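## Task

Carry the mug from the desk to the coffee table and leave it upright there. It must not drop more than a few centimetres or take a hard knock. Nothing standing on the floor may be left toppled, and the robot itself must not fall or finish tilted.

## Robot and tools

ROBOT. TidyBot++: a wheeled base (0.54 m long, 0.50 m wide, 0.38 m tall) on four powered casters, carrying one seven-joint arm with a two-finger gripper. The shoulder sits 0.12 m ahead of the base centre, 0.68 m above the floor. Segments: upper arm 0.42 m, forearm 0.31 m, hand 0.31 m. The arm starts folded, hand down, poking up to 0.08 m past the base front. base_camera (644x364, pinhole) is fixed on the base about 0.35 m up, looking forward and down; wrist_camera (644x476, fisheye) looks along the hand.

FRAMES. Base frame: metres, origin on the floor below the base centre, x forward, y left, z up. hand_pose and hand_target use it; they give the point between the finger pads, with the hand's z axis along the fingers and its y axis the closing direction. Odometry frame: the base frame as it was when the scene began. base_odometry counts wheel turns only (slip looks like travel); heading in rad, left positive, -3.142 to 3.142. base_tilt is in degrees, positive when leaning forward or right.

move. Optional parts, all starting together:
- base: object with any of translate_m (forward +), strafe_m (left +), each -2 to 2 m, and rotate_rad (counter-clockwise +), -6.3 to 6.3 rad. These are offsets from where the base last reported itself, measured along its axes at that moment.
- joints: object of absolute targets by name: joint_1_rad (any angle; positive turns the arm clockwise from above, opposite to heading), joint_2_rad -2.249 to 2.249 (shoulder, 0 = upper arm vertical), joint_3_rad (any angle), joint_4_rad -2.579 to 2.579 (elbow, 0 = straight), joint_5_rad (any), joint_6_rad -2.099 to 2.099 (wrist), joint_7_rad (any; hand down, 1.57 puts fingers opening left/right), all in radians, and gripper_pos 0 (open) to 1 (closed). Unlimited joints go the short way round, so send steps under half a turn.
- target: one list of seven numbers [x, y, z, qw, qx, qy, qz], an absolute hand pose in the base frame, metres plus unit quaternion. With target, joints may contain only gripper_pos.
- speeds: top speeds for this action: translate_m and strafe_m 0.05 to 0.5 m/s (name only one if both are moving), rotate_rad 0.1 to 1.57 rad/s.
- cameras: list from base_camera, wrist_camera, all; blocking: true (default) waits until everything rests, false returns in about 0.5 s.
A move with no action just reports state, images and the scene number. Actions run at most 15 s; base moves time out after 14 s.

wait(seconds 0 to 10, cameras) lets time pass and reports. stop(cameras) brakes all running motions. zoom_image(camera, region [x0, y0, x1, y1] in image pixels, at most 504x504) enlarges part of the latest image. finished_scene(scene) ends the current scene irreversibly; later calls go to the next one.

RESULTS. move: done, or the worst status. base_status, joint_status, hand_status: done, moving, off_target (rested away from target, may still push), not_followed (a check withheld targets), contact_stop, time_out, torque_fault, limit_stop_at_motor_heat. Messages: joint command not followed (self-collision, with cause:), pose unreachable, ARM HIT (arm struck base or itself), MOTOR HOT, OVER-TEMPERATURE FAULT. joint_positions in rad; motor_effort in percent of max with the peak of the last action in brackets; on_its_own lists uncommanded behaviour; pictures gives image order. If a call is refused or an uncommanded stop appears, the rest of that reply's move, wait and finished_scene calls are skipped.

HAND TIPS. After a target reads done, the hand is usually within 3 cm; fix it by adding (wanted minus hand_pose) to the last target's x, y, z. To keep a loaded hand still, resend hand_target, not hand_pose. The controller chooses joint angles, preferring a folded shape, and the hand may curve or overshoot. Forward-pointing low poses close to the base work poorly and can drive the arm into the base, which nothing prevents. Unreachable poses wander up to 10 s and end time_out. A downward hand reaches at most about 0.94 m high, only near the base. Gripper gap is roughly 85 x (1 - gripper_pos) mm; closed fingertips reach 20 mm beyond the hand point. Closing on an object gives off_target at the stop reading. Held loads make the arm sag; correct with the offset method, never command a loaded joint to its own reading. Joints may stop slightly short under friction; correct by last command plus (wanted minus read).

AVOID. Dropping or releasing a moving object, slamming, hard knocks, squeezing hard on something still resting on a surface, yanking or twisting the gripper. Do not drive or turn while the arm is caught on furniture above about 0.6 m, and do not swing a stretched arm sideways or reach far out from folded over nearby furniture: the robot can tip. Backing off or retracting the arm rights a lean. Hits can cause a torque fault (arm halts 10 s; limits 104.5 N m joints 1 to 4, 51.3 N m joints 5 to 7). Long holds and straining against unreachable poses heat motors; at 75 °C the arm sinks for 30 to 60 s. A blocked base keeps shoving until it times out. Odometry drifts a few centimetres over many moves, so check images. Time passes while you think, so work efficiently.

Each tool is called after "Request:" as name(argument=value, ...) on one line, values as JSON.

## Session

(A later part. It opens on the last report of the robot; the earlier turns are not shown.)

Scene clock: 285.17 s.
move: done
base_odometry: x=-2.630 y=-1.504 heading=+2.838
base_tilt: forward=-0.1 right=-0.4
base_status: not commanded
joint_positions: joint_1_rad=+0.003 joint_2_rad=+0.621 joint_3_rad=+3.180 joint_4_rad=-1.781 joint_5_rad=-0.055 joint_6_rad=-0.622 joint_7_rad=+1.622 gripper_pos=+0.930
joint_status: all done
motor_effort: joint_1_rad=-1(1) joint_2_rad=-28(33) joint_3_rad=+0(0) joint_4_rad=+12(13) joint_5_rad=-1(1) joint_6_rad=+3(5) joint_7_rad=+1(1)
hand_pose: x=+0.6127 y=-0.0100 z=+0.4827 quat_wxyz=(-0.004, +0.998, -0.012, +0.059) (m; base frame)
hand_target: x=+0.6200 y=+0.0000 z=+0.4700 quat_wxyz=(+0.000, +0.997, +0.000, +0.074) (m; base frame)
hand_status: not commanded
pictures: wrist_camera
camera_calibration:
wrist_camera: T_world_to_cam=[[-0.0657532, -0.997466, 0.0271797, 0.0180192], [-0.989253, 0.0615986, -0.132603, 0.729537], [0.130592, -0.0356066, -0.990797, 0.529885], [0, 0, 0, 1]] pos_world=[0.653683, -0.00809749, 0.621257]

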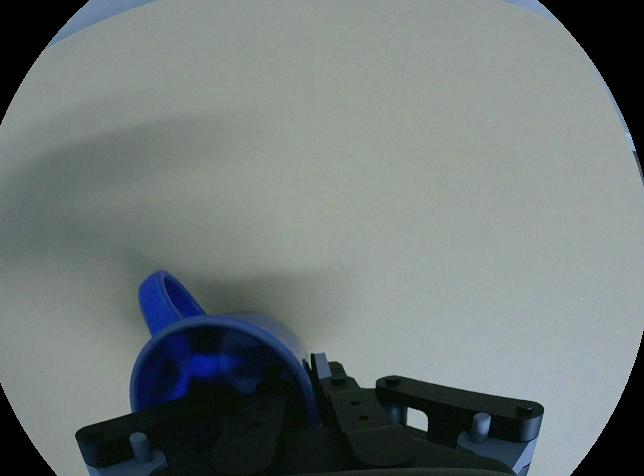

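Request:
move(joints={"gripper_pos":0.88})

Request:
move(joints={"gripper_pos":0.75}, cameras=["wrist_camera"])

Request:
zoom_image(camera="wrist_camera", region=[110, 250, 360, 470])

Scene clock: 289.07 s.
move: done
base_odometry: x=-2.630 y=-1.504 heading=+2.838
base_tilt: forward=-0.2 right=-0.4
base_status: not commanded
joint_positions: joint_1_rad=+0.003 joint_2_rad=+0.633 joint_3_rad=+3.178 joint_4_rad=-1.782 joint_5_rad=-0.055 joint_6_rad=-0.614 joint_7_rad=+1.622 gripper_pos=+0.880
joint_status: all done
motor_effort: joint_1_rad=+0(0) joint_2_rad=-33(34) joint_3_rad=+0(1) joint_4_rad=+12(13) joint_5_rad=+0(0) joint_6_rad=+2(3) joint_7_rad=+1(1)
hand_pose: x=+0.6124 y=-0.0092 z=+0.4769 quat_wxyz=(-0.004, +0.998, -0.012, +0.057) (m; base frame)
hand_target: x=+0.6200 y=+0.0000 z=+0.4700 quat_wxyz=(+0.000, +0.997, +0.000, +0.074) (m; base frame)
hand_status: not commanded
camera_calibration:
wrist_camera: T_world_to_cam=[[-0.0643388, -0.997564, 0.0269534, 0.0181169], [-0.989957, 0.0603945, -0.127821, 0.726492], [0.125881, -0.0349065, -0.991431, 0.527395], [0, 0, 0, 1]] pos_world=[0.653972, -0.00739386, 0.615248]

Scene clock: 289.63 s.
move: done
base_odometry: x=-2.630 y=-1.504 heading=+2.838
base_tilt: forward=-0.1 right=-0.4
base_status: not commanded
joint_positions: joint_1_rad=+0.003 joint_2_rad=+0.633 joint_3_rad=+3.178 joint_4_rad=-1.782 joint_5_rad=-0.055 joint_6_rad=-0.614 joint_7_rad=+1.622 gripper_pos=+0.750
joint_status: all done
motor_effort: joint_1_rad=+0(0) joint_2_rad=-33(33) joint_3_rad=+0(1) joint_4_rad=+13(14) joint_5_rad=+0(0) joint_6_rad=+2(2) joint_7_rad=+1(1)
hand_pose: x=+0.6124 y=-0.0092 z=+0.4769 quat_wxyz=(-0.004, +0.998, -0.012, +0.057) (m; base frame)
hand_target: x=+0.6200 y=+0.0000 z=+0.4700 quat_wxyz=(+0.000, +0.997, +0.000, +0.074) (m; base frame)
hand_status: not commanded
pictures: wrist_camera
camera_calibration:
wrist_camera: T_world_to_cam=[[-0.0643388, -0.997564, 0.0269534, 0.0181169], [-0.989957, 0.0603945, -0.127821, 0.726492], [0.125881, -0.0349065, -0.991431, 0.527395], [0, 0, 0, 1]] pos_world=[0.653972, -0.00739386, 0.615248]

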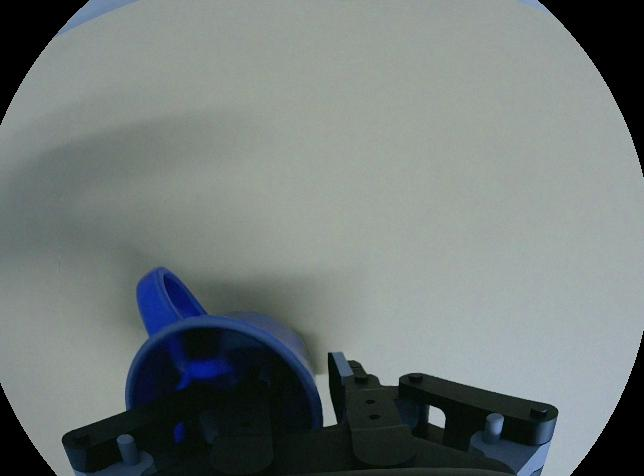

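Scaled by 2.016.

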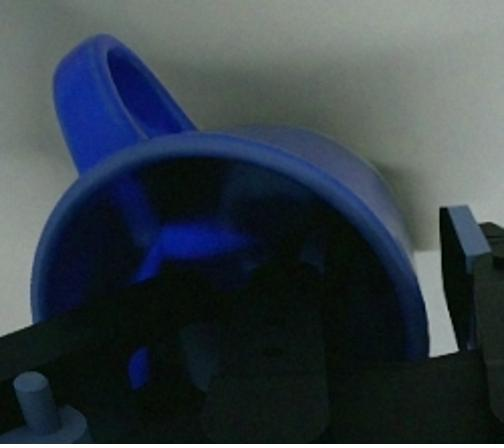

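Request:
move(target=[0.62, 0.0, 0.53, 0, 0.9973, 0, 0.074])

Request:
move(target=[0.61, 0.0, 0.63, 0, 0.9973, 0, 0.074], cameras=["wrist_camera"])

Scene clock: 293.60 s.
move: done
base_odometry: x=-2.630 y=-1.504 heading=+2.838
base_tilt: forward=-0.1 right=-0.4
base_status: not commanded
joint_positions: joint_1_rad=+0.003 joint_2_rad=+0.565 joint_3_rad=+3.178 joint_4_rad=-1.746 joint_5_rad=-0.055 joint_6_rad=-0.664 joint_7_rad=+1.622 gripper_pos=+0.750
joint_status: not commanded
motor_effort: joint_1_rad=+0(0) joint_2_rad=-32(36) joint_3_rad=+1(1) joint_4_rad=+14(15) joint_5_rad=+0(1) joint_6_rad=+2(3) joint_7_rad=+1(1)
hand_pose: x=+0.6286 y=-0.0086 z=+0.5182 quat_wxyz=(-0.005, +0.996, -0.011, +0.084) (m; base frame)
hand_target: x=+0.6200 y=+0.0000 z=+0.5300 quat_wxyz=(+0.000, +0.997, +0.000, +0.074) (m; base frame)
hand_status: done (0.017 m and 1.8 deg from the pose sent, 0.054 m and 2.4 deg at the start)
camera_calibration:
wrist_camera: T_world_to_cam=[[-0.0639927, -0.997723, 0.0213115, 0.0213962], [-0.981717, 0.0591013, -0.180936, 0.770123], [0.179265, -0.0325004, -0.983264, 0.528634], [0, 0, 0, 1]] pos_world=[0.662647, -0.00698695, 0.658674]

Scene clock: 295.00 s.
move: done
base_odometry: x=-2.630 y=-1.504 heading=+2.838
base_tilt: forward=-0.2 right=-0.4
base_status: not commanded
joint_positions: joint_1_rad=+0.003 joint_2_rad=+0.406 joint_3_rad=+3.178 joint_4_rad=-1.620 joint_5_rad=-0.055 joint_6_rad=-0.914 joint_7_rad=+1.622 gripper_pos=+0.750
joint_status: not commanded
motor_effort: joint_1_rad=+0(0) joint_2_rad=-30(36) joint_3_rad=+0(1) joint_4_rad=+17(18) joint_5_rad=+0(1) joint_6_rad=+3(3) joint_7_rad=+1(1)
hand_pose: x=+0.6305 y=-0.0046 z=+0.6251 quat_wxyz=(-0.012, +0.995, -0.007, +0.101) (m; base frame)
hand_target: x=+0.6100 y=+0.0000 z=+0.6300 quat_wxyz=(+0.000, +0.997, +0.000, +0.074) (m; base frame)
hand_status: done (0.022 m and 3.5 deg from the pose sent, 0.114 m and 1.8 deg at the start)
pictures: wrist_camera
camera_calibration:
wrist_camera: T_world_to_cam=[[-0.0552874, -0.998442, 0.00752744, 0.0263575], [-0.97536, 0.0523936, -0.214305, 0.807925], [0.213577, -0.0191904, -0.976738, 0.607782], [0, 0, 0, 1]] pos_world=[0.659667, -0.00435007, 0.766588]

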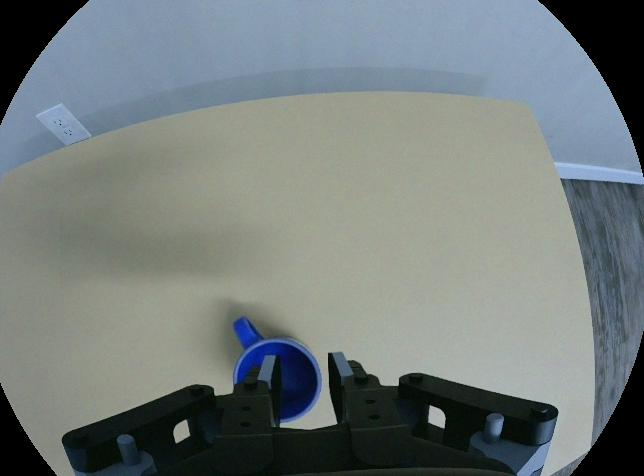

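Request:
finished_scene(scene=1)

The scene is finished: the task was done.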